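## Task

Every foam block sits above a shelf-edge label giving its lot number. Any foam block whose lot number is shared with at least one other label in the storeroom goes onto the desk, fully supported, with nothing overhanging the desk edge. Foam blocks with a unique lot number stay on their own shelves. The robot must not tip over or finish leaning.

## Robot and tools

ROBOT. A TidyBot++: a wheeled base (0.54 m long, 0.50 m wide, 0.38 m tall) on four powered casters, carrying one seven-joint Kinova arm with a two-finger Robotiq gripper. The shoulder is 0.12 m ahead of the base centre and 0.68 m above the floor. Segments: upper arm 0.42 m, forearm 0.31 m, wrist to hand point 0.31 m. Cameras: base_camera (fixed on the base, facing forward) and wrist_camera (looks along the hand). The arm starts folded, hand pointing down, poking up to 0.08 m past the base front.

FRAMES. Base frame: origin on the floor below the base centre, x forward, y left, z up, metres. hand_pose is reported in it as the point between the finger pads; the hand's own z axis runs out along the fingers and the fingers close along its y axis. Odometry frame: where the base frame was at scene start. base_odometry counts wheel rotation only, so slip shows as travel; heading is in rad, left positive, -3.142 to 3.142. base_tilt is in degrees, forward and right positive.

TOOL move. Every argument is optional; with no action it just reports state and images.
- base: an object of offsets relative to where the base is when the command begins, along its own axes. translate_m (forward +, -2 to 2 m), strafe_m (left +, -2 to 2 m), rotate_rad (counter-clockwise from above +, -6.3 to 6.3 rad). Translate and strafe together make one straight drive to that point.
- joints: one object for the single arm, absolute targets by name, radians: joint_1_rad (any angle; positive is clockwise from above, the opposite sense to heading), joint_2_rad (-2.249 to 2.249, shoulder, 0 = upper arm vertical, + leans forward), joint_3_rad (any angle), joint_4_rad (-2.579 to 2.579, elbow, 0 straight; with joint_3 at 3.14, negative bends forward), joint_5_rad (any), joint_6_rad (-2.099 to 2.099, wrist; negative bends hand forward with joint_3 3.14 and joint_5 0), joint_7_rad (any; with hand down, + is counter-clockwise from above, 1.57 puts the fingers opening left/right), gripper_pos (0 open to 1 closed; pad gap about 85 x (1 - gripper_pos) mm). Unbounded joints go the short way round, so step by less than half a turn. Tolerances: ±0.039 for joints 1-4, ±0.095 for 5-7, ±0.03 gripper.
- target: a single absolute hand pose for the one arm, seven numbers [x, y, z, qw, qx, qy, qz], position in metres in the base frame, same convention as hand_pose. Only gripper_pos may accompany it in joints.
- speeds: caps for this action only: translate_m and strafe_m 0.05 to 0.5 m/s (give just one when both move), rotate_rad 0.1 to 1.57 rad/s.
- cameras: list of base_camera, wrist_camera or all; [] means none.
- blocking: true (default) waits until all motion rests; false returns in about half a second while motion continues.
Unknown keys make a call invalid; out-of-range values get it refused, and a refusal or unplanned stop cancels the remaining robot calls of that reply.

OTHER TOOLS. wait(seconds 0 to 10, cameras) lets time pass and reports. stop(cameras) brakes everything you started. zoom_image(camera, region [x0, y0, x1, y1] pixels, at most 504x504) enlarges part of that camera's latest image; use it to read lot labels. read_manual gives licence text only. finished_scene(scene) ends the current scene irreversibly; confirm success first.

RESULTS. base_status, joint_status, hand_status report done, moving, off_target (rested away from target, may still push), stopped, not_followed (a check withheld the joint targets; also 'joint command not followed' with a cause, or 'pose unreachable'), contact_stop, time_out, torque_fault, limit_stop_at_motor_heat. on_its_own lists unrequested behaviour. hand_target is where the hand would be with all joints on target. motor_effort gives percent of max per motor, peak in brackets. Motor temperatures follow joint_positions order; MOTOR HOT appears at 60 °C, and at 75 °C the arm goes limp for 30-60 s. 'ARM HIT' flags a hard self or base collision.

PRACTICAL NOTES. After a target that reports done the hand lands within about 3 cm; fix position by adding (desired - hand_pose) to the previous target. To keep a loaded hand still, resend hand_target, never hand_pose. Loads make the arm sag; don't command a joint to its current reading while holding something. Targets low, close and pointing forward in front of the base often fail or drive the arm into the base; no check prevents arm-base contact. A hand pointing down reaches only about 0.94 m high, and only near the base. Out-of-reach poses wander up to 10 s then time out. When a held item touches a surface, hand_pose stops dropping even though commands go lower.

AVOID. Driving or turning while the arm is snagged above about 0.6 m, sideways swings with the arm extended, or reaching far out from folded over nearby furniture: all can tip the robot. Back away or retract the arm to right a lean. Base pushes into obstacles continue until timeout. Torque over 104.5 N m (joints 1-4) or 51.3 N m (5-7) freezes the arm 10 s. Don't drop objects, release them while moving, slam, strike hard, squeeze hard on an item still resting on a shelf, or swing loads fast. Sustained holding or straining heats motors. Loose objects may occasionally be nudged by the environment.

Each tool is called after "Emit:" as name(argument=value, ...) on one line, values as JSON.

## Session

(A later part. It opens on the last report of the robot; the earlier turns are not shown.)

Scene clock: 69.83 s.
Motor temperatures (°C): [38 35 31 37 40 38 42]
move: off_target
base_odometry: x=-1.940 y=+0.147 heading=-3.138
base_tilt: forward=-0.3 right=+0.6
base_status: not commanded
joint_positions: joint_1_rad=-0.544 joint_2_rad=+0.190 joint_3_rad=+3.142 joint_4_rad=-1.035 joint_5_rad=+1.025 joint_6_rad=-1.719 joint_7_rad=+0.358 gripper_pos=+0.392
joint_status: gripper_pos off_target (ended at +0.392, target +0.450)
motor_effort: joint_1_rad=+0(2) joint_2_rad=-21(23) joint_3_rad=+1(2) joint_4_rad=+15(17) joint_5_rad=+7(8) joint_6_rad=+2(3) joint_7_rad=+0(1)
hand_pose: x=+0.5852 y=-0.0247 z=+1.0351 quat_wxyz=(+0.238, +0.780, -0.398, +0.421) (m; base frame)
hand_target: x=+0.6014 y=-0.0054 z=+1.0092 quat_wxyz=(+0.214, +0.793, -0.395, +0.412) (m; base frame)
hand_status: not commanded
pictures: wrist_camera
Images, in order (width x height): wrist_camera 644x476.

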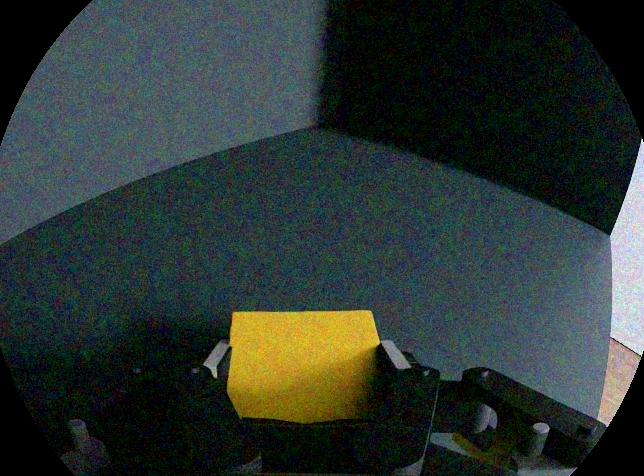

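Emit:
move(joints={"gripper_pos":0.6}, cameras=[])

Emit:
move(joints={"joint_2_rad":0.05,"joint_4_rad":-0.95}, cameras=["wrist_camera"])

Emit:
move(base={"translate_m":-0.45}, speeds={"translate_m":0.3})

Scene clock: 70.60 s.
Motor temperatures (°C): [38 35 31 37 40 38 42]
move: off_target
base_odometry: x=-1.940 y=+0.147 heading=-3.138
base_tilt: forward=-0.3 right=+0.6
base_status: not commanded
joint_positions: joint_1_rad=-0.544 joint_2_rad=+0.191 joint_3_rad=+3.142 joint_4_rad=-1.035 joint_5_rad=+1.025 joint_6_rad=-1.719 joint_7_rad=+0.358 gripper_pos=+0.392
joint_status: gripper_pos off_target (ended at +0.392, target +0.600)
motor_effort: joint_1_rad=+0(0) joint_2_rad=-21(22) joint_3_rad=+1(1) joint_4_rad=+15(16) joint_5_rad=+7(7) joint_6_rad=+3(3) joint_7_rad=+0(0)
hand_pose: x=+0.5852 y=-0.0247 z=+1.0351 quat_wxyz=(+0.238, +0.780, -0.398, +0.421) (m; base frame)
hand_target: x=+0.6014 y=-0.0054 z=+1.0092 quat_wxyz=(+0.214, +0.793, -0.395, +0.412) (m; base frame)
hand_status: not commanded
pictures: none
No camera images: "cameras" was empty.

Scene clock: 71.97 s.
Motor temperatures (°C): [38 35 31 37 40 38 42]
move: done
base_odometry: x=-1.940 y=+0.147 heading=-3.138
base_tilt: forward=-0.3 right=+0.6
base_status: not commanded
joint_positions: joint_1_rad=-0.544 joint_2_rad=+0.039 joint_3_rad=+3.142 joint_4_rad=-0.959 joint_5_rad=+1.024 joint_6_rad=-1.719 joint_7_rad=+0.358 gripper_pos=+0.392
joint_status: all done
motor_effort: joint_1_rad=-1(1) joint_2_rad=-17(27) joint_3_rad=+0(1) joint_4_rad=+15(18) joint_5_rad=+7(9) joint_6_rad=+4(5) joint_7_rad=+0(0)
hand_pose: x=+0.5359 y=-0.0542 z=+1.1131 quat_wxyz=(+0.151, +0.748, -0.444, +0.470) (m; base frame)
hand_target: x=+0.5538 y=-0.0347 z=+1.1067 quat_wxyz=(+0.111, +0.753, -0.445, +0.472) (m; base frame)
hand_status: not commanded
pictures: wrist_camera
Images, in order (width x height): wrist_camera 644x476.

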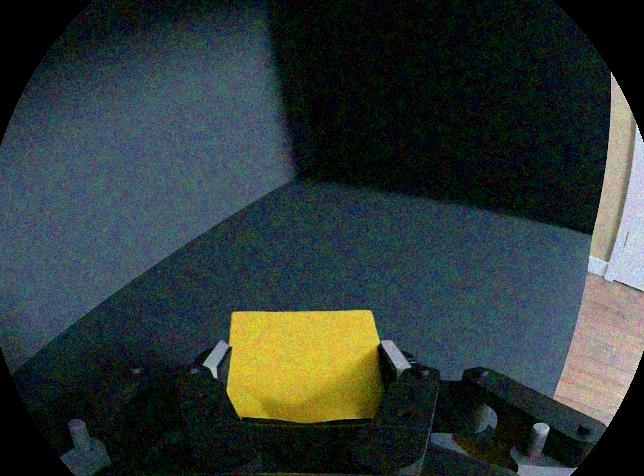

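Scene clock: 74.50 s.
Motor temperatures (°C): [38 35 31 37 40 38 42]
move: done
base_odometry: x=-1.490 y=+0.148 heading=-3.138
base_tilt: forward=-0.3 right=+0.6
base_status: done
joint_positions: joint_1_rad=-0.545 joint_2_rad=+0.041 joint_3_rad=+3.145 joint_4_rad=-0.958 joint_5_rad=+1.022 joint_6_rad=-1.717 joint_7_rad=+0.358 gripper_pos=+0.392
joint_status: not commanded
motor_effort: joint_1_rad=-1(3) joint_2_rad=-17(20) joint_3_rad=+0(2) joint_4_rad=+15(16) joint_5_rad=+7(8) joint_6_rad=+5(6) joint_7_rad=+0(1)
hand_pose: x=+0.5369 y=-0.0537 z=+1.1125 quat_wxyz=(+0.151, +0.748, -0.443, +0.470) (m; base frame)
hand_target: x=+0.5538 y=-0.0347 z=+1.1067 quat_wxyz=(+0.111, +0.753, -0.445, +0.472) (m; base frame)
hand_status: not commanded
pictures: base_camera, wrist_camera
Images, in order (width x height): base_camera 644x364, wrist_camera 644x476.

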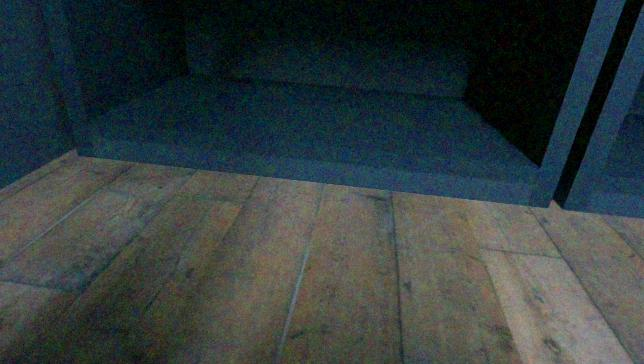

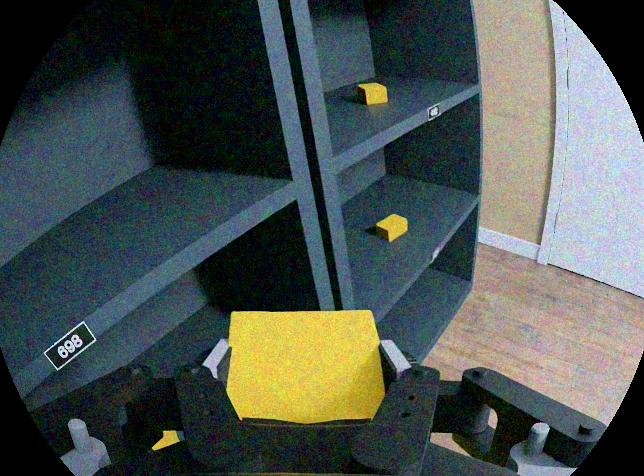

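Emit:
move(base={"translate_m":-1.15}, joints={"joint_1_rad":0,"joint_2_rad":-0.2,"joint_3_rad":3.14,"joint_4_rad":-1.1,"joint_5_rad":0,"joint_6_rad":-1.25,"joint_7_rad":1.57}, cameras=[])

Emit:
move(base={"rotate_rad":-1.57}, speeds={"rotate_rad":0.8})

Scene clock: 78.53 s.
Motor temperatures (°C): [38 35 31 37 40 38 42]
move: done
base_odometry: x=-0.340 y=+0.152 heading=-3.138
base_tilt: forward=-0.4 right=+0.6
base_status: done
joint_positions: joint_1_rad=-0.019 joint_2_rad=-0.203 joint_3_rad=+3.145 joint_4_rad=-1.071 joint_5_rad=+0.070 joint_6_rad=-1.305 joint_7_rad=+1.527 gripper_pos=+0.392
joint_status: all done
motor_effort: joint_1_rad=+0(2) joint_2_rad=-10(21) joint_3_rad=+0(1) joint_4_rad=+18(19) joint_5_rad=+1(8) joint_6_rad=+7(8) joint_7_rad=+0(1)
hand_pose: x=+0.5304 y=-0.0135 z=+1.1210 quat_wxyz=(+0.020, +0.884, -0.020, +0.466) (m; base frame)
hand_target: x=+0.5422 y=+0.0021 z=+1.1192 quat_wxyz=(+0.000, +0.880, +0.000, +0.476) (m; base frame)
hand_status: not commanded
pictures: none
No camera images: "cameras" was empty.

Scene clock: 81.30 s.
Motor temperatures (°C): [38 35 31 37 40 38 42]
move: done
base_odometry: x=-0.340 y=+0.152 heading=+1.576
base_tilt: forward=-0.4 right=+0.6
base_status: done
joint_positions: joint_1_rad=-0.014 joint_2_rad=-0.203 joint_3_rad=+3.144 joint_4_rad=-1.072 joint_5_rad=+0.064 joint_6_rad=-1.305 joint_7_rad=+1.527 gripper_pos=+0.392
joint_status: not commanded
motor_effort: joint_1_rad=+0(1) joint_2_rad=-10(11) joint_3_rad=+0(3) joint_4_rad=+18(19) joint_5_rad=+1(2) joint_6_rad=+8(8) joint_7_rad=+0(1)
hand_pose: x=+0.5305 y=-0.0135 z=+1.1210 quat_wxyz=(+0.018, +0.884, -0.021, +0.466) (m; base frame)
hand_target: x=+0.5422 y=+0.0021 z=+1.1192 quat_wxyz=(+0.000, +0.880, +0.000, +0.476) (m; base frame)
hand_status: not commanded
pictures: base_camera, wrist_camera
Images, in order (width x height): base_camera 644x364, wrist_camera 644x476.

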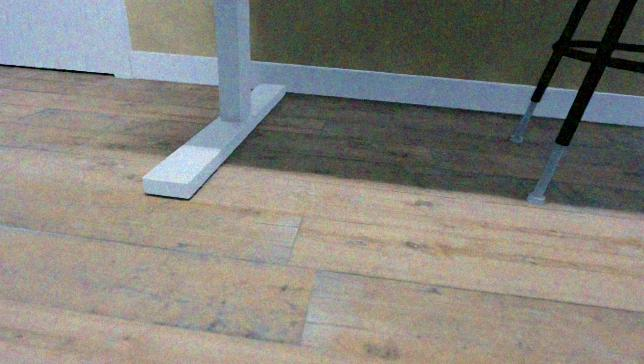

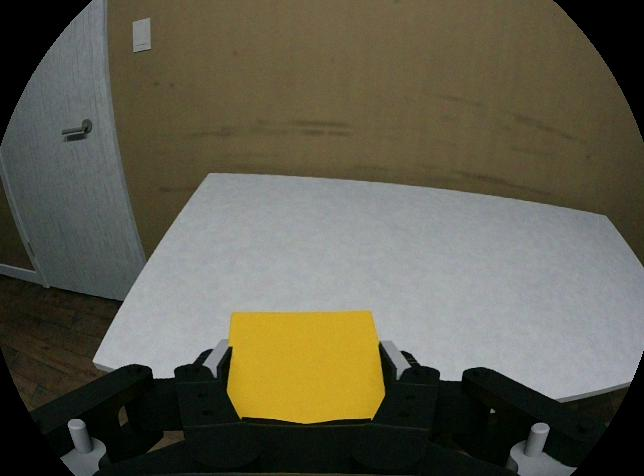

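Emit:
move(base={"translate_m":0.35}, joints={"joint_1_rad":0.02,"joint_5_rad":-0.06,"joint_7_rad":1.61}, cameras=["base_camera"])

Emit:
move(joints={"joint_1_rad":0.02,"joint_2_rad":0.02,"joint_4_rad":-2.0,"joint_5_rad":-0.06,"joint_6_rad":-0.08})

Scene clock: 83.87 s.
Motor temperatures (°C): [38 35 31 37 40 38 42]
move: done
base_odometry: x=-0.341 y=+0.502 heading=+1.575
base_tilt: forward=-0.3 right=+0.6
base_status: done
joint_positions: joint_1_rad=+0.006 joint_2_rad=-0.197 joint_3_rad=+3.144 joint_4_rad=-1.075 joint_5_rad=+0.000 joint_6_rad=-1.302 joint_7_rad=+1.572 gripper_pos=+0.392
joint_status: all done
motor_effort: joint_1_rad=+0(1) joint_2_rad=-10(14) joint_3_rad=+0(1) joint_4_rad=+18(19) joint_5_rad=+1(1) joint_6_rad=+8(9) joint_7_rad=+0(1)
hand_pose: x=+0.5340 y=-0.0022 z=+1.1172 quat_wxyz=(+0.002, +0.887, -0.003, +0.463) (m; base frame)
hand_target: x=+0.5421 y=+0.0114 z=+1.1196 quat_wxyz=(-0.016, +0.879, +0.014, +0.476) (m; base frame)
hand_status: not commanded
pictures: base_camera
Images, in order (width x height): base_camera 644x364.

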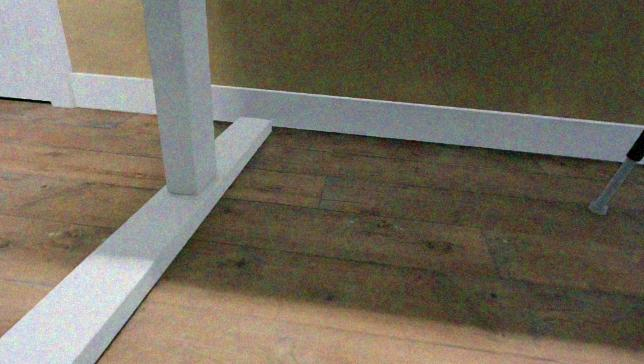

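Scene clock: 86.43 s.
Motor temperatures (°C): [38 35 31 37 40 38 42]
move: done
base_odometry: x=-0.341 y=+0.502 heading=+1.575
base_tilt: forward=-0.3 right=+0.6
base_status: not commanded
joint_positions: joint_1_rad=+0.006 joint_2_rad=-0.004 joint_3_rad=+3.144 joint_4_rad=-1.970 joint_5_rad=+0.000 joint_6_rad=-0.138 joint_7_rad=+1.572 gripper_pos=+0.392
joint_status: all done
motor_effort: joint_1_rad=-1(2) joint_2_rad=-20(22) joint_3_rad=+0(1) joint_4_rad=+21(23) joint_5_rad=+1(2) joint_6_rad=+8(9) joint_7_rad=+0(1)
hand_pose: x=+0.6754 y=-0.0033 z=+0.8233 quat_wxyz=(+0.002, +0.868, -0.003, +0.496) (m; base frame)
hand_target: x=+0.6793 y=-0.0075 z=+0.8089 quat_wxyz=(-0.003, +0.867, -0.016, +0.498) (m; base frame)
hand_status: not commanded
pictures: base_camera, wrist_camera
Images, in order (width x height): base_camera 644x364, wrist_camera 644x476.

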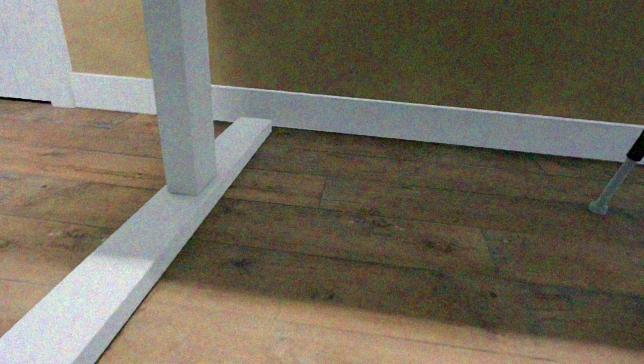

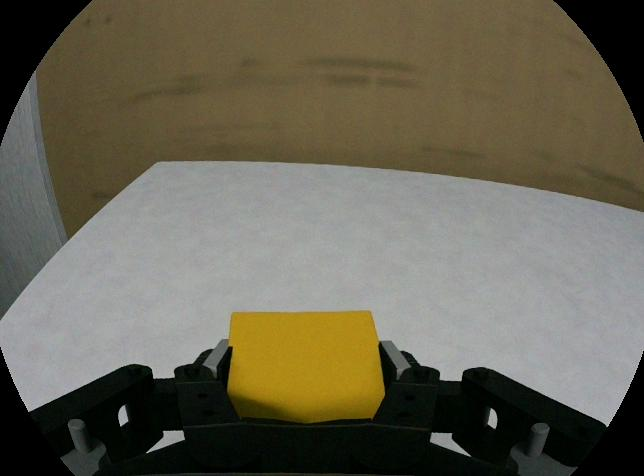

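Emit:
move(joints={"joint_4_rad":-2.08,"joint_6_rad":0.0}, cameras=["wrist_camera"])

Emit:
move(joints={"joint_4_rad":-2.12,"joint_6_rad":0.04}, cameras=[])

Emit:
move(joints={"joint_4_rad":-2.16,"joint_6_rad":0.08}, cameras=["wrist_camera"])

Scene clock: 87.83 s.
Motor temperatures (°C): [38 35 31 37 40 38 42]
move: done
base_odometry: x=-0.341 y=+0.502 heading=+1.575
base_tilt: forward=-0.3 right=+0.6
base_status: not commanded
joint_positions: joint_1_rad=+0.006 joint_2_rad=-0.001 joint_3_rad=+3.144 joint_4_rad=-2.056 joint_5_rad=+0.000 joint_6_rad=-0.056 joint_7_rad=+1.572 gripper_pos=+0.392
joint_status: all done
motor_effort: joint_1_rad=+0(1) joint_2_rad=-20(21) joint_3_rad=+0(0) joint_4_rad=+20(22) joint_5_rad=+1(1) joint_6_rad=+8(9) joint_7_rad=+0(1)
hand_pose: x=+0.6638 y=-0.0032 z=+0.7965 quat_wxyz=(+0.002, +0.870, -0.003, +0.493) (m; base frame)
hand_target: x=+0.6674 y=-0.0087 z=+0.7867 quat_wxyz=(-0.001, +0.867, -0.017, +0.498) (m; base frame)
hand_status: not commanded
pictures: wrist_camera
Images, in order (width x height): wrist_camera 644x476.

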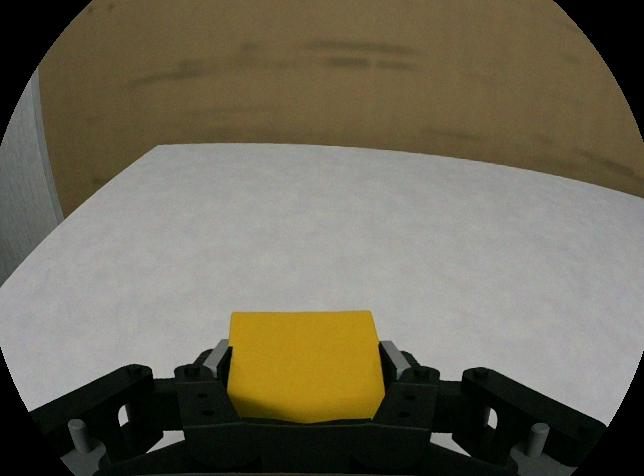

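Scene clock: 88.53 s.
Motor temperatures (°C): [38 35 31 37 40 38 42]
move: done
base_odometry: x=-0.341 y=+0.502 heading=+1.575
base_tilt: forward=-0.3 right=+0.6
base_status: not commanded
joint_positions: joint_1_rad=+0.006 joint_2_rad=-0.001 joint_3_rad=+3.144 joint_4_rad=-2.095 joint_5_rad=+0.000 joint_6_rad=-0.013 joint_7_rad=+1.572 gripper_pos=+0.392
joint_status: all done
motor_effort: joint_1_rad=+0(1) joint_2_rad=-20(20) joint_3_rad=+0(0) joint_4_rad=+20(21) joint_5_rad=+1(1) joint_6_rad=+8(9) joint_7_rad=+0(1)
hand_pose: x=+0.6584 y=-0.0031 z=+0.7861 quat_wxyz=(+0.002, +0.869, -0.003, +0.494) (m; base frame)
hand_target: x=+0.6608 y=-0.0094 z=+0.7759 quat_wxyz=(+0.000, +0.867, -0.018, +0.498) (m; base frame)
hand_status: not commanded
pictures: none
No camera images: "cameras" was empty.

Scene clock: 89.23 s.
Motor temperatures (°C): [38 35 31 37 40 38 42]
move: done
base_odometry: x=-0.341 y=+0.502 heading=+1.575
base_tilt: forward=-0.3 right=+0.6
base_status: not commanded
joint_positions: joint_1_rad=+0.006 joint_2_rad=+0.000 joint_3_rad=+3.144 joint_4_rad=-2.136 joint_5_rad=+0.000 joint_6_rad=+0.027 joint_7_rad=+1.572 gripper_pos=+0.392
joint_status: all done
motor_effort: joint_1_rad=+0(1) joint_2_rad=-18(19) joint_3_rad=+0(0) joint_4_rad=+19(21) joint_5_rad=+1(1) joint_6_rad=+8(8) joint_7_rad=+0(1)
hand_pose: x=+0.6519 y=-0.0031 z=+0.7751 quat_wxyz=(+0.002, +0.869, -0.003, +0.494) (m; base frame)
hand_target: x=+0.6538 y=-0.0100 z=+0.7654 quat_wxyz=(+0.002, +0.867, -0.018, +0.498) (m; base frame)
hand_status: not commanded
pictures: wrist_camera
Images, in order (width x height): wrist_camera 644x476.

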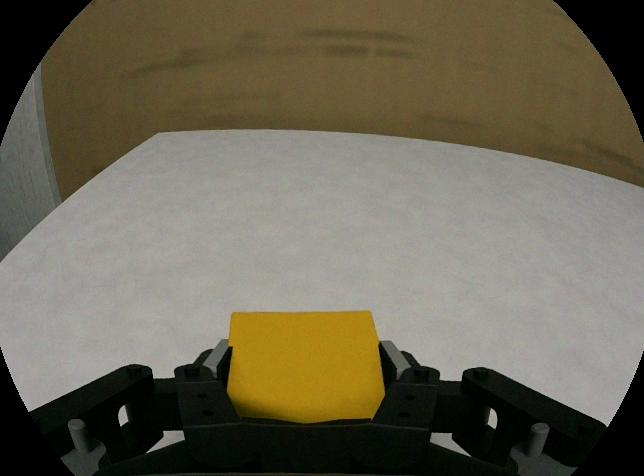

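Emit:
move(joints={"joint_4_rad":-2.185,"joint_6_rad":0.105}, cameras=[])

Emit:
move(joints={"joint_4_rad":-2.21,"joint_6_rad":0.13}, cameras=[])

Emit:
move(joints={"joint_4_rad":-2.235,"joint_6_rad":0.155}, cameras=["wrist_camera"])

Scene clock: 90.20 s.
Motor temperatures (°C): [38 35 30 37 40 38 42]
move: done
base_odometry: x=-0.341 y=+0.502 heading=+1.575
base_tilt: forward=-0.3 right=+0.6
base_status: not commanded
joint_positions: joint_1_rad=+0.006 joint_2_rad=+0.000 joint_3_rad=+3.144 joint_4_rad=-2.160 joint_5_rad=+0.000 joint_6_rad=+0.053 joint_7_rad=+1.572 gripper_pos=+0.392
joint_status: all done
motor_effort: joint_1_rad=-1(1) joint_2_rad=-18(19) joint_3_rad=+0(0) joint_4_rad=+19(21) joint_5_rad=+1(1) joint_6_rad=+8(8) joint_7_rad=+0(1)
hand_pose: x=+0.6480 y=-0.0030 z=+0.7692 quat_wxyz=(+0.002, +0.869, -0.003, +0.495) (m; base frame)
hand_target: x=+0.6492 y=-0.0104 z=+0.7590 quat_wxyz=(+0.002, +0.867, -0.018, +0.498) (m; base frame)
hand_status: not commanded
pictures: none
No camera images: "cameras" was empty.

Scene clock: 90.80 s.
Motor temperatures (°C): [38 35 30 37 40 38 42]
move: done
base_odometry: x=-0.341 y=+0.502 heading=+1.575
base_tilt: forward=-0.3 right=+0.6
base_status: not commanded
joint_positions: joint_1_rad=+0.006 joint_2_rad=+0.000 joint_3_rad=+3.144 joint_4_rad=-2.177 joint_5_rad=+0.000 joint_6_rad=+0.084 joint_7_rad=+1.572 gripper_pos=+0.392
joint_status: all done
motor_effort: joint_1_rad=+0(1) joint_2_rad=-17(19) joint_3_rad=+0(1) joint_4_rad=+19(19) joint_5_rad=+1(1) joint_6_rad=+8(9) joint_7_rad=+0(0)
hand_pose: x=+0.6470 y=-0.0030 z=+0.7682 quat_wxyz=(+0.002, +0.866, -0.003, +0.501) (m; base frame)
hand_target: x=+0.6445 y=-0.0107 z=+0.7528 quat_wxyz=(+0.003, +0.867, -0.019, +0.497) (m; base frame)
hand_status: not commanded
pictures: none
No camera images: "cameras" was empty.

Scene clock: 91.43 s.
Motor temperatures (°C): [38 35 30 37 40 38 42]
move: off_target
base_odometry: x=-0.341 y=+0.502 heading=+1.575
base_tilt: forward=-0.3 right=+0.6
base_status: not commanded
joint_positions: joint_1_rad=+0.006 joint_2_rad=+0.000 joint_3_rad=+3.144 joint_4_rad=-2.194 joint_5_rad=+0.000 joint_6_rad=+0.118 joint_7_rad=+1.572 gripper_pos=+0.392
joint_status: joint_4_rad off_target (ended at -2.194, target -2.235); the others done
motor_effort: joint_1_rad=+1(1) joint_2_rad=-15(17) joint_3_rad=+1(1) joint_4_rad=+16(18) joint_5_rad=+1(1) joint_6_rad=+6(8) joint_7_rad=+0(1)
hand_pose: x=+0.6465 y=-0.0030 z=+0.7683 quat_wxyz=(+0.002, +0.861, -0.003, +0.508) (m; base frame)
hand_target: x=+0.6396 y=-0.0111 z=+0.7466 quat_wxyz=(+0.004, +0.867, -0.019, +0.497) (m; base frame)
hand_status: not commanded
pictures: wrist_camera
Images, in order (width x height): wrist_camera 644x476.

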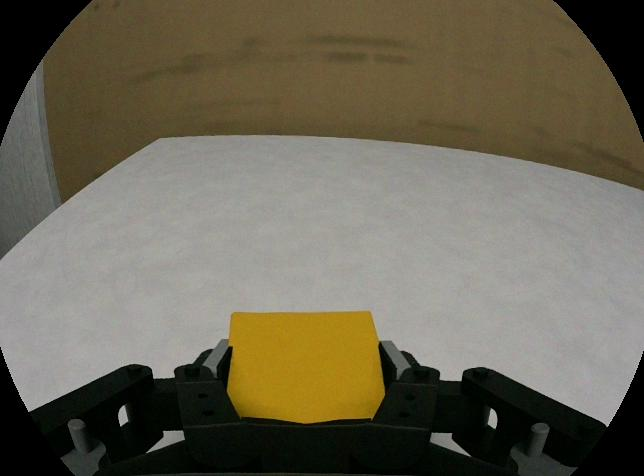

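Emit:
move(joints={"gripper_pos":0.0}, cameras=[])

Emit:
move(joints={"joint_2_rad":-0.2,"joint_4_rad":-2.05,"joint_6_rad":-0.23}, cameras=[])

Emit:
move(base={"translate_m":-0.35}, cameras=["wrist_camera"])

Scene clock: 92.50 s.
Motor temperatures (°C): [38 35 30 37 40 38 42]
move: done
base_odometry: x=-0.341 y=+0.502 heading=+1.575
base_tilt: forward=-0.3 right=+0.6
base_status: not commanded
joint_positions: joint_1_rad=+0.006 joint_2_rad=+0.003 joint_3_rad=+3.144 joint_4_rad=-2.208 joint_5_rad=+0.000 joint_6_rad=+0.118 joint_7_rad=+1.572 gripper_pos=+0.000
joint_status: all done
motor_effort: joint_1_rad=+0(1) joint_2_rad=-17(19) joint_3_rad=+0(1) joint_4_rad=+18(20) joint_5_rad=+1(1) joint_6_rad=+7(8) joint_7_rad=+0(1)
hand_pose: x=+0.6424 y=-0.0030 z=+0.7595 quat_wxyz=(+0.002, +0.866, -0.003, +0.501) (m; base frame)
hand_target: x=+0.6396 y=-0.0111 z=+0.7466 quat_wxyz=(+0.004, +0.867, -0.019, +0.497) (m; base frame)
hand_status: not commanded
pictures: none
No camera images: "cameras" was empty.

Scene clock: 94.07 s.
Motor temperatures (°C): [38 35 30 37 40 38 42]
move: done
base_odometry: x=-0.341 y=+0.502 heading=+1.575
base_tilt: forward=-0.3 right=+0.6
base_status: not commanded
joint_positions: joint_1_rad=+0.006 joint_2_rad=-0.203 joint_3_rad=+3.144 joint_4_rad=-2.058 joint_5_rad=+0.000 joint_6_rad=-0.180 joint_7_rad=+1.572 gripper_pos=+0.000
joint_status: all done
motor_effort: joint_1_rad=-1(1) joint_2_rad=-13(20) joint_3_rad=+0(1) joint_4_rad=+21(22) joint_5_rad=+1(1) joint_6_rad=+8(9) joint_7_rad=+0(1)
hand_pose: x=+0.6143 y=-0.0029 z=+0.8665 quat_wxyz=(+0.002, +0.851, -0.003, +0.526) (m; base frame)
hand_target: x=+0.6095 y=-0.0034 z=+0.8560 quat_wxyz=(-0.006, +0.862, -0.013, +0.506) (m; base frame)
hand_status: not commanded
pictures: none
No camera images: "cameras" was empty.

Scene clock: 96.27 s.
Motor temperatures (°C): [38 35 30 37 40 38 42]
move: done
base_odometry: x=-0.340 y=+0.152 heading=+1.575
base_tilt: forward=-0.4 right=+0.6
base_status: done
joint_positions: joint_1_rad=+0.007 joint_2_rad=-0.209 joint_3_rad=+3.144 joint_4_rad=-2.058 joint_5_rad=+0.000 joint_6_rad=-0.186 joint_7_rad=+1.572 gripper_pos=+0.000
joint_status: not commanded
motor_effort: joint_1_rad=-1(2) joint_2_rad=-13(17) joint_3_rad=+0(3) joint_4_rad=+21(22) joint_5_rad=+1(1) joint_6_rad=+7(9) joint_7_rad=+0(1)
hand_pose: x=+0.6124 y=-0.0031 z=+0.8681 quat_wxyz=(+0.002, +0.851, -0.004, +0.526) (m; base frame)
hand_target: x=+0.6095 y=-0.0034 z=+0.8560 quat_wxyz=(-0.006, +0.862, -0.013, +0.506) (m; base frame)
hand_status: not commanded
pictures: wrist_camera
Images, in order (width x height): wrist_camera 644x476.

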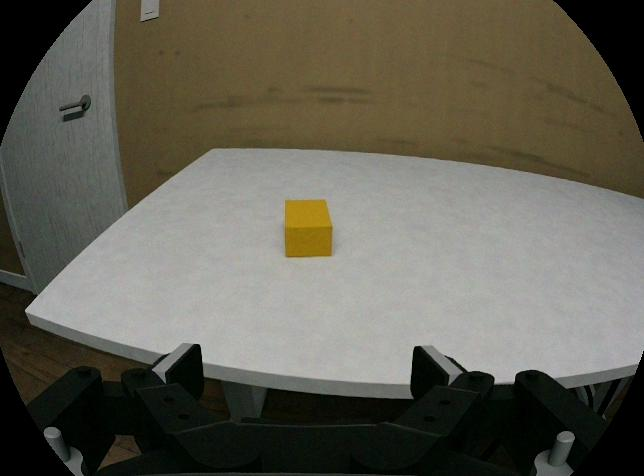

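Emit:
move(base={"strafe_m":-1.65}, joints={"joint_6_rad":0.4,"joint_2_rad":-0.37,"joint_4_rad":-2.5}, cameras=[])

Emit:
move(base={"rotate_rad":3.14})

Scene clock: 101.40 s.
Motor temperatures (°C): [38 35 30 37 40 38 42]
move: done
base_odometry: x=+1.310 y=+0.158 heading=+1.574
base_tilt: forward=-0.3 right=+0.6
base_status: done
joint_positions: joint_1_rad=+0.007 joint_2_rad=-0.357 joint_3_rad=+3.143 joint_4_rad=-2.470 joint_5_rad=+0.000 joint_6_rad=+0.344 joint_7_rad=+1.572 gripper_pos=+0.000
joint_status: all done
motor_effort: joint_1_rad=-1(1) joint_2_rad=-7(14) joint_3_rad=+1(3) joint_4_rad=+20(22) joint_5_rad=+1(1) joint_6_rad=+9(10) joint_7_rad=+0(1)
hand_pose: x=+0.5466 y=-0.0023 z=+0.8529 quat_wxyz=(+0.003, +0.773, -0.003, +0.634) (m; base frame)
hand_target: x=+0.5404 y=-0.0136 z=+0.8578 quat_wxyz=(+0.010, +0.761, -0.021, +0.648) (m; base frame)
hand_status: not commanded
pictures: none
No camera images: "cameras" was empty.

Scene clock: 104.73 s.
Motor temperatures (°C): [38 35 30 37 40 38 42]
move: done
base_odometry: x=+1.310 y=+0.158 heading=-1.570
base_tilt: forward=-0.4 right=+0.6
base_status: done
joint_positions: joint_1_rad=+0.008 joint_2_rad=-0.357 joint_3_rad=+3.143 joint_4_rad=-2.470 joint_5_rad=+0.000 joint_6_rad=+0.345 joint_7_rad=+1.572 gripper_pos=+0.000
joint_status: not commanded
motor_effort: joint_1_rad=+0(1) joint_2_rad=-6(9) joint_3_rad=+0(2) joint_4_rad=+20(21) joint_5_rad=+1(1) joint_6_rad=+9(9) joint_7_rad=+0(1)
hand_pose: x=+0.5466 y=-0.0027 z=+0.8534 quat_wxyz=(+0.003, +0.773, -0.003, +0.635) (m; base frame)
hand_target: x=+0.5404 y=-0.0136 z=+0.8578 quat_wxyz=(+0.010, +0.761, -0.021, +0.648) (m; base frame)
hand_status: not commanded
pictures: base_camera, wrist_camera
Images, in order (width x height): base_camera 644x364, wrist_camera 644x476.

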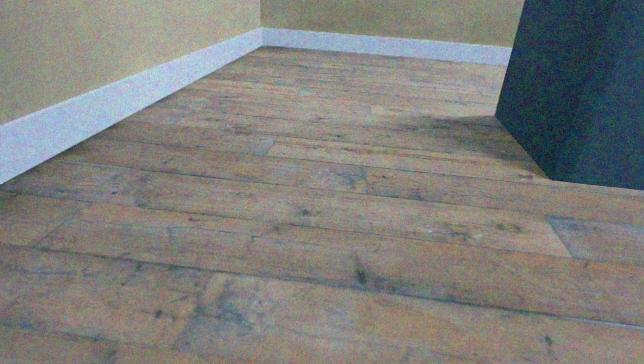

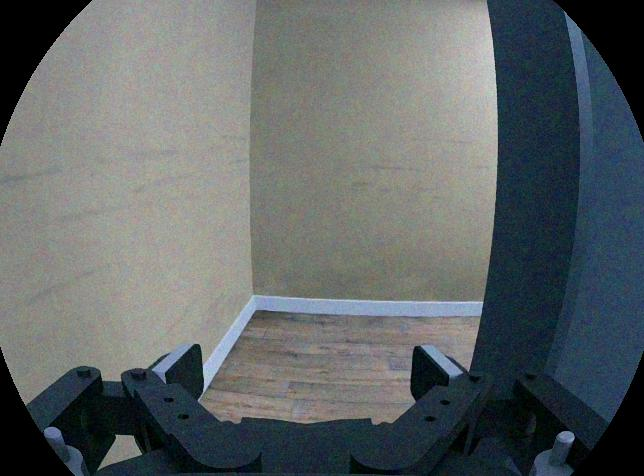

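Emit:
move(base={"strafe_m":0.06}, cameras=[])

Emit:
move(base={"translate_m":0.4})

Scene clock: 106.30 s.
Motor temperatures (°C): [38 35 30 37 40 38 42]
move: done
base_odometry: x=+1.371 y=+0.158 heading=-1.568
base_tilt: forward=-0.3 right=+0.6
base_status: done
joint_positions: joint_1_rad=+0.008 joint_2_rad=-0.357 joint_3_rad=+3.142 joint_4_rad=-2.470 joint_5_rad=+0.000 joint_6_rad=+0.346 joint_7_rad=+1.572 gripper_pos=+0.000
joint_status: not commanded
motor_effort: joint_1_rad=-1(1) joint_2_rad=-6(7) joint_3_rad=+1(2) joint_4_rad=+20(21) joint_5_rad=+1(1) joint_6_rad=+9(9) joint_7_rad=+0(1)
hand_pose: x=+0.5465 y=-0.0022 z=+0.8534 quat_wxyz=(+0.003, +0.773, -0.003, +0.635) (m; base frame)
hand_target: x=+0.5404 y=-0.0136 z=+0.8578 quat_wxyz=(+0.010, +0.761, -0.021, +0.648) (m; base frame)
hand_status: not commanded
pictures: none
No camera images: "cameras" was empty.

Scene clock: 108.47 s.
Motor temperatures (°C): [38 35 30 37 40 38 42]
move: done
base_odometry: x=+1.372 y=-0.242 heading=-1.568
base_tilt: forward=-0.3 right=+0.6
base_status: done
joint_positions: joint_1_rad=+0.008 joint_2_rad=-0.363 joint_3_rad=+3.142 joint_4_rad=-2.472 joint_5_rad=+0.000 joint_6_rad=+0.347 joint_7_rad=+1.572 gripper_pos=+0.000
joint_status: not commanded
motor_effort: joint_1_rad=+0(1) joint_2_rad=-7(10) joint_3_rad=+1(1) joint_4_rad=+20(21) joint_5_rad=+1(1) joint_6_rad=+9(9) joint_7_rad=+0(1)
hand_pose: x=+0.5452 y=-0.0022 z=+0.8552 quat_wxyz=(+0.003, +0.771, -0.003, +0.637) (m; base frame)
hand_target: x=+0.5404 y=-0.0136 z=+0.8578 quat_wxyz=(+0.010, +0.761, -0.021, +0.648) (m; base frame)
hand_status: not commanded
pictures: base_camera, wrist_camera
Images, in order (width x height): base_camera 644x364, wrist_camera 644x476.

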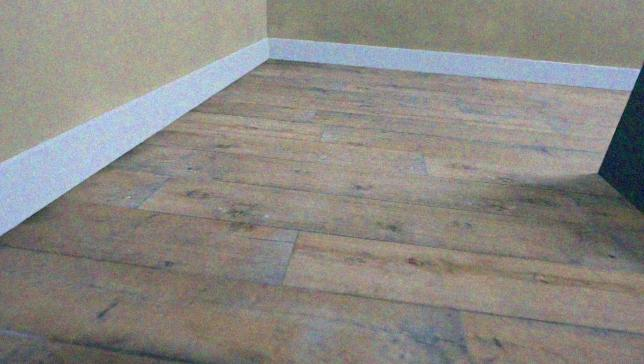

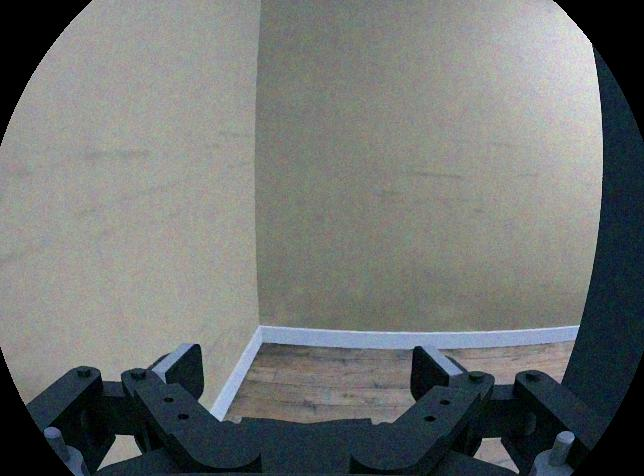

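Emit:
move(base={"translate_m":1.2}, joints={"joint_2_rad":-0.37,"joint_4_rad":-2.5,"joint_6_rad":-0.3}, cameras=["base_camera"])

Emit:
move(joints={"joint_1_rad":1.0,"joint_6_rad":0.5})

Emit:
move(joints={"joint_1_rad":2.3}, cameras=["wrist_camera"])

Scene clock: 112.53 s.
Motor temperatures (°C): [38 35 30 37 40 38 42]
move: done
base_odometry: x=+1.376 y=-1.442 heading=-1.567
base_tilt: forward=-0.3 right=+0.6
base_status: done
joint_positions: joint_1_rad=+0.008 joint_2_rad=-0.370 joint_3_rad=+3.142 joint_4_rad=-2.484 joint_5_rad=+0.000 joint_6_rad=-0.260 joint_7_rad=+1.572 gripper_pos=+0.000
joint_status: all done
motor_effort: joint_1_rad=+0(1) joint_2_rad=-5(7) joint_3_rad=+1(1) joint_4_rad=+19(22) joint_5_rad=+1(1) joint_6_rad=+7(10) joint_7_rad=+0(1)
hand_pose: x=+0.4522 y=-0.0014 z=+0.6878 quat_wxyz=(+0.002, +0.927, -0.003, +0.375) (m; base frame)
hand_target: x=+0.4368 y=+0.0010 z=+0.6717 quat_wxyz=(-0.008, +0.937, -0.014, +0.349) (m; base frame)
hand_status: not commanded
pictures: base_camera
Images, in order (width x height): base_camera 644x364.

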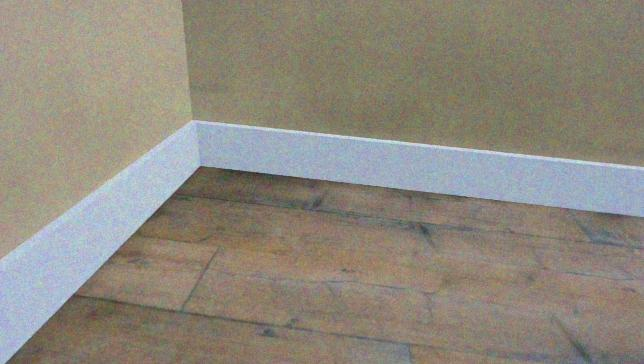

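Scene clock: 114.83 s.
Motor temperatures (°C): [38 35 30 37 40 38 42]
move: done
base_odometry: x=+1.376 y=-1.442 heading=-1.567
base_tilt: forward=-0.3 right=+0.6
base_status: not commanded
joint_positions: joint_1_rad=+0.981 joint_2_rad=-0.370 joint_3_rad=+3.142 joint_4_rad=-2.484 joint_5_rad=+0.000 joint_6_rad=+0.440 joint_7_rad=+1.572 gripper_pos=+0.000
joint_status: all done
motor_effort: joint_1_rad=+0(2) joint_2_rad=-6(7) joint_3_rad=+1(1) joint_4_rad=+20(20) joint_5_rad=+1(1) joint_6_rad=+8(10) joint_7_rad=-1(1)
hand_pose: x=+0.3571 y=-0.3539 z=+0.8799 quat_wxyz=(+0.316, +0.655, -0.350, +0.591) (m; base frame)
hand_target: x=+0.3428 y=-0.3613 z=+0.8887 quat_wxyz=(+0.334, +0.632, -0.361, +0.599) (m; base frame)
hand_status: not commanded
pictures: base_camera, wrist_camera
Images, in order (width x height): base_camera 644x364, wrist_camera 644x476.

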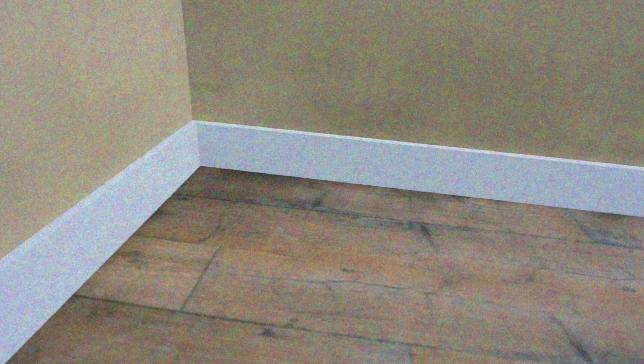

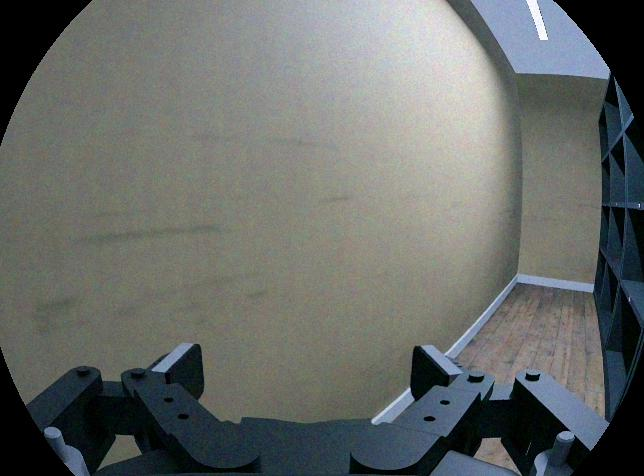

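Scene clock: 117.40 s.
Motor temperatures (°C): [38 35 30 37 40 38 42]
move: done
base_odometry: x=+1.376 y=-1.442 heading=-1.567
base_tilt: forward=-0.4 right=+0.6
base_status: not commanded
joint_positions: joint_1_rad=+2.281 joint_2_rad=-0.370 joint_3_rad=+3.142 joint_4_rad=-2.484 joint_5_rad=+0.000 joint_6_rad=+0.444 joint_7_rad=+1.572 gripper_pos=+0.000
joint_status: all done
motor_effort: joint_1_rad=-1(2) joint_2_rad=-7(7) joint_3_rad=+1(1) joint_4_rad=+20(21) joint_5_rad=+1(1) joint_6_rad=+9(10) joint_7_rad=+0(1)
hand_pose: x=-0.1584 y=-0.3242 z=+0.8812 quat_wxyz=(+0.610, +0.309, -0.673, +0.280) (m; base frame)
hand_target: x=-0.1692 y=-0.3123 z=+0.8887 quat_wxyz=(+0.628, +0.285, -0.670, +0.275) (m; base frame)
hand_status: not commanded
pictures: wrist_camera
Images, in order (width x height): wrist_camera 644x476.

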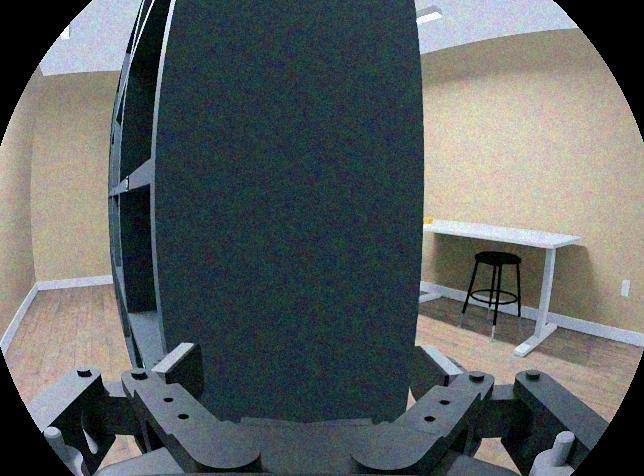

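Emit:
move(joints={"joint_6_rad":-0.91,"joint_1_rad":1.57}, base={"translate_m":0.33}, cameras=[])

Emit:
move(base={"rotate_rad":-3.14}, joints={"joint_1_rad":0.0}, cameras=[])

Emit:
move(base={"strafe_m":0.8}, joints={"joint_6_rad":0.4})

Scene clock: 120.40 s.
Motor temperatures (°C): [38 35 30 37 40 38 42]
move: done
base_odometry: x=+1.377 y=-1.772 heading=-1.567
base_tilt: forward=-0.3 right=+0.6
base_status: done
joint_positions: joint_1_rad=+1.589 joint_2_rad=-0.370 joint_3_rad=+3.142 joint_4_rad=-2.484 joint_5_rad=+0.000 joint_6_rad=-0.856 joint_7_rad=+1.572 gripper_pos=+0.000
joint_status: all done
motor_effort: joint_1_rad=+0(2) joint_2_rad=-2(8) joint_3_rad=+0(2) joint_4_rad=+15(21) joint_5_rad=+1(1) joint_6_rad=+2(9) joint_7_rad=+0(1)
hand_pose: x=+0.1173 y=-0.1702 z=+0.6050 quat_wxyz=(+0.061, +0.698, -0.711, +0.060) (m; base frame)
hand_target: x=+0.1354 y=-0.1461 z=+0.5980 quat_wxyz=(+0.020, +0.708, -0.703, +0.053) (m; base frame)
hand_status: not commanded
pictures: none
No camera images: "cameras" was empty.

Scene clock: 126.73 s.
Motor temperatures (°C): [38 35 30 37 40 38 42]
move: time_out
base_odometry: x=+1.374 y=-1.773 heading=-2.076
base_tilt: forward=-0.3 right=+0.6
base_status: rotate_rad time_out (by the wheels' count: -0.509 of -3.140)
joint_positions: joint_1_rad=+0.017 joint_2_rad=-0.366 joint_3_rad=+3.144 joint_4_rad=-2.483 joint_5_rad=-0.005 joint_6_rad=-0.863 joint_7_rad=+1.572 gripper_pos=+0.000
joint_status: all done
motor_effort: joint_1_rad=-1(3) joint_2_rad=-2(13) joint_3_rad=+0(4) joint_4_rad=+16(17) joint_5_rad=+1(3) joint_6_rad=+2(3) joint_7_rad=+0(1)
hand_pose: x=+0.2871 y=-0.0005 z=+0.6041 quat_wxyz=(-0.002, +0.997, -0.011, +0.081) (m; base frame)
hand_target: x=+0.2651 y=+0.0163 z=+0.5980 quat_wxyz=(-0.023, +0.998, +0.003, +0.051) (m; base frame)
hand_status: not commanded
pictures: none
No camera images: "cameras" was empty.

not run: a stop that you did not command came earlier in this reply.

Emit:
move(base={"rotate_rad":0.5}, joints={"joint_1_rad":0.8,"joint_6_rad":0.4})

Emit:
move(joints={"joint_1_rad":1.9})

Scene clock: 129.43 s.
Motor temperatures (°C): [38 35 30 37 40 38 42]
move: done
base_odometry: x=+1.374 y=-1.773 heading=-1.576
base_tilt: forward=-0.4 right=+0.6
base_status: done
joint_positions: joint_1_rad=+0.782 joint_2_rad=-0.366 joint_3_rad=+3.144 joint_4_rad=-2.483 joint_5_rad=-0.005 joint_6_rad=+0.342 joint_7_rad=+1.572 gripper_pos=+0.000
joint_status: all done
motor_effort: joint_1_rad=+0(2) joint_2_rad=-6(7) joint_3_rad=+1(1) joint_4_rad=+20(20) joint_5_rad=+1(1) joint_6_rad=+9(9) joint_7_rad=+0(1)
hand_pose: x=+0.4190 y=-0.2978 z=+0.8481 quat_wxyz=(+0.240, +0.716, -0.298, +0.584) (m; base frame)
hand_target: x=+0.4090 y=-0.3060 z=+0.8578 quat_wxyz=(+0.256, +0.696, -0.308, +0.596) (m; base frame)
hand_status: not commanded
pictures: base_camera, wrist_camera
Images, in order (width x height): base_camera 644x364, wrist_camera 644x476.

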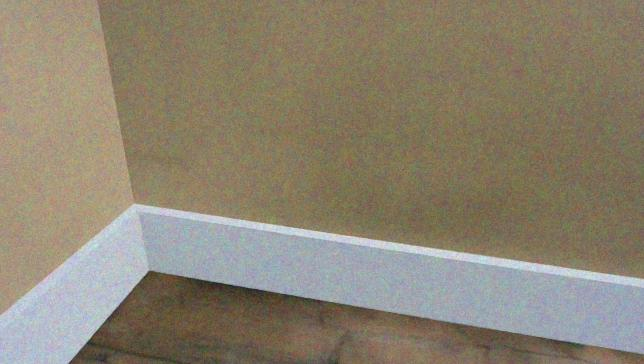

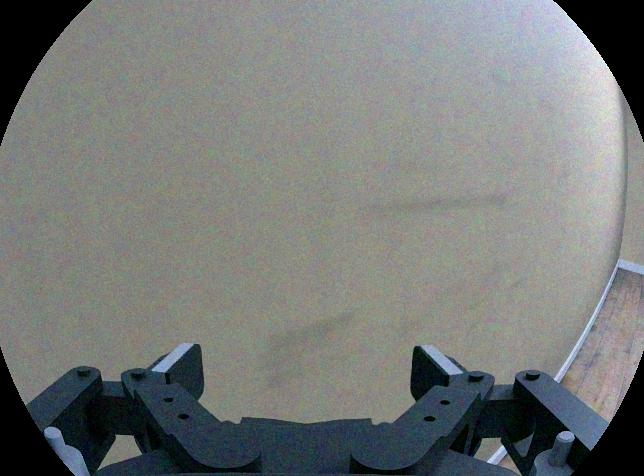

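Scene clock: 131.80 s.
Motor temperatures (°C): [38 35 30 37 40 38 42]
move: done
base_odometry: x=+1.374 y=-1.773 heading=-1.576
base_tilt: forward=-0.4 right=+0.6
base_status: not commanded
joint_positions: joint_1_rad=+1.881 joint_2_rad=-0.366 joint_3_rad=+3.144 joint_4_rad=-2.483 joint_5_rad=-0.005 joint_6_rad=+0.344 joint_7_rad=+1.572 gripper_pos=+0.000
joint_status: all done
motor_effort: joint_1_rad=-1(2) joint_2_rad=-7(7) joint_3_rad=+0(1) joint_4_rad=+20(21) joint_5_rad=+1(1) joint_6_rad=+9(9) joint_7_rad=+0(1)
hand_pose: x=-0.0103 y=-0.4026 z=+0.8489 quat_wxyz=(+0.511, +0.454, -0.628, +0.373) (m; base frame)
hand_target: x=-0.0222 y=-0.3973 z=+0.8578 quat_wxyz=(+0.529, +0.432, -0.627, +0.374) (m; base frame)
hand_status: not commanded
pictures: base_camera, wrist_camera
Images, in order (width x height): base_camera 644x364, wrist_camera 644x476.

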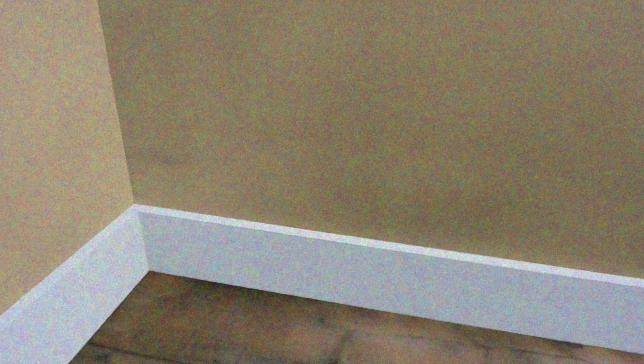

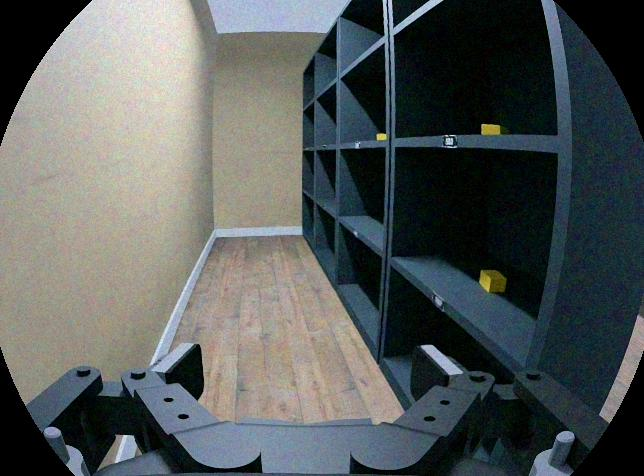

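Emit:
move(base={"translate_m":-0.1,"strafe_m":-0.12}, joints={"joint_6_rad":0.1}, cameras=[])

Emit:
move(base={"rotate_rad":-1.57}, joints={"joint_1_rad":0.4})

Scene clock: 133.63 s.
Motor temperatures (°C): [38 35 30 37 40 38 42]
move: done
base_odometry: x=+1.254 y=-1.672 heading=-1.575
base_tilt: forward=-0.4 right=+0.6
base_status: done
joint_positions: joint_1_rad=+1.882 joint_2_rad=-0.368 joint_3_rad=+3.144 joint_4_rad=-2.490 joint_5_rad=-0.005 joint_6_rad=+0.112 joint_7_rad=+1.572 gripper_pos=+0.000
joint_status: all done
motor_effort: joint_1_rad=-1(1) joint_2_rad=-5(9) joint_3_rad=+1(2) joint_4_rad=+19(22) joint_5_rad=+1(1) joint_6_rad=+8(10) joint_7_rad=+0(1)
hand_pose: x=-0.0026 y=-0.3792 z=+0.7772 quat_wxyz=(+0.433, +0.495, -0.684, +0.316) (m; base frame)
hand_target: x=-0.0080 y=-0.3722 z=+0.7693 quat_wxyz=(+0.427, +0.486, -0.696, +0.309) (m; base frame)
hand_status: not commanded
pictures: none
No camera images: "cameras" was empty.

Scene clock: 136.37 s.
Motor temperatures (°C): [38 35 30 37 40 38 42]
move: done
base_odometry: x=+1.254 y=-1.672 heading=+3.139
base_tilt: forward=-0.3 right=+0.6
base_status: done
joint_positions: joint_1_rad=+0.418 joint_2_rad=-0.368 joint_3_rad=+3.144 joint_4_rad=-2.490 joint_5_rad=-0.005 joint_6_rad=+0.112 joint_7_rad=+1.572 gripper_pos=+0.000
joint_status: all done
motor_effort: joint_1_rad=-1(2) joint_2_rad=-6(7) joint_3_rad=+0(1) joint_4_rad=+20(21) joint_5_rad=+1(1) joint_6_rad=+8(9) joint_7_rad=+0(1)
hand_pose: x=+0.4830 y=-0.1614 z=+0.7772 quat_wxyz=(+0.111, +0.825, -0.178, +0.524) (m; base frame)
hand_target: x=+0.4813 y=-0.1531 z=+0.7693 quat_wxyz=(+0.102, +0.831, -0.178, +0.518) (m; base frame)
hand_status: not commanded
pictures: base_camera, wrist_camera
Images, in order (width x height): base_camera 644x364, wrist_camera 644x476.

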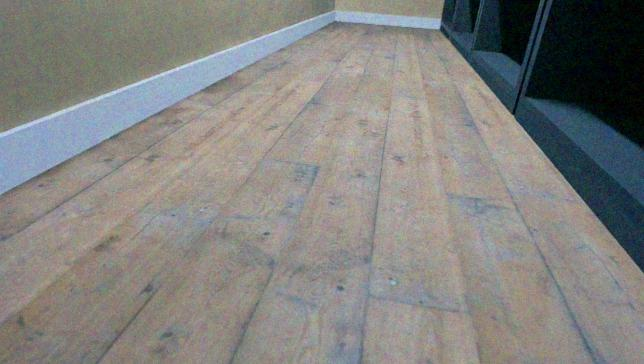

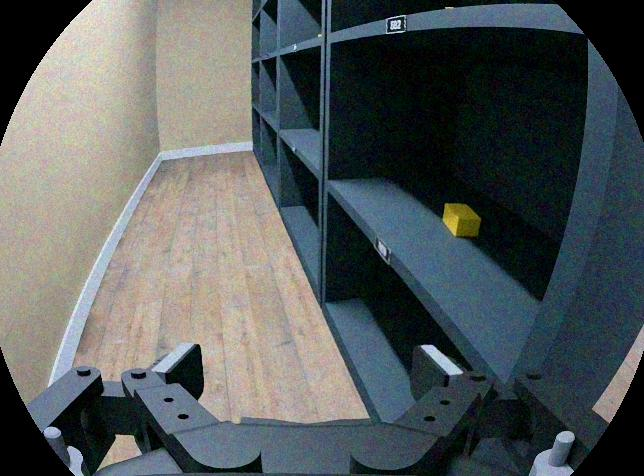

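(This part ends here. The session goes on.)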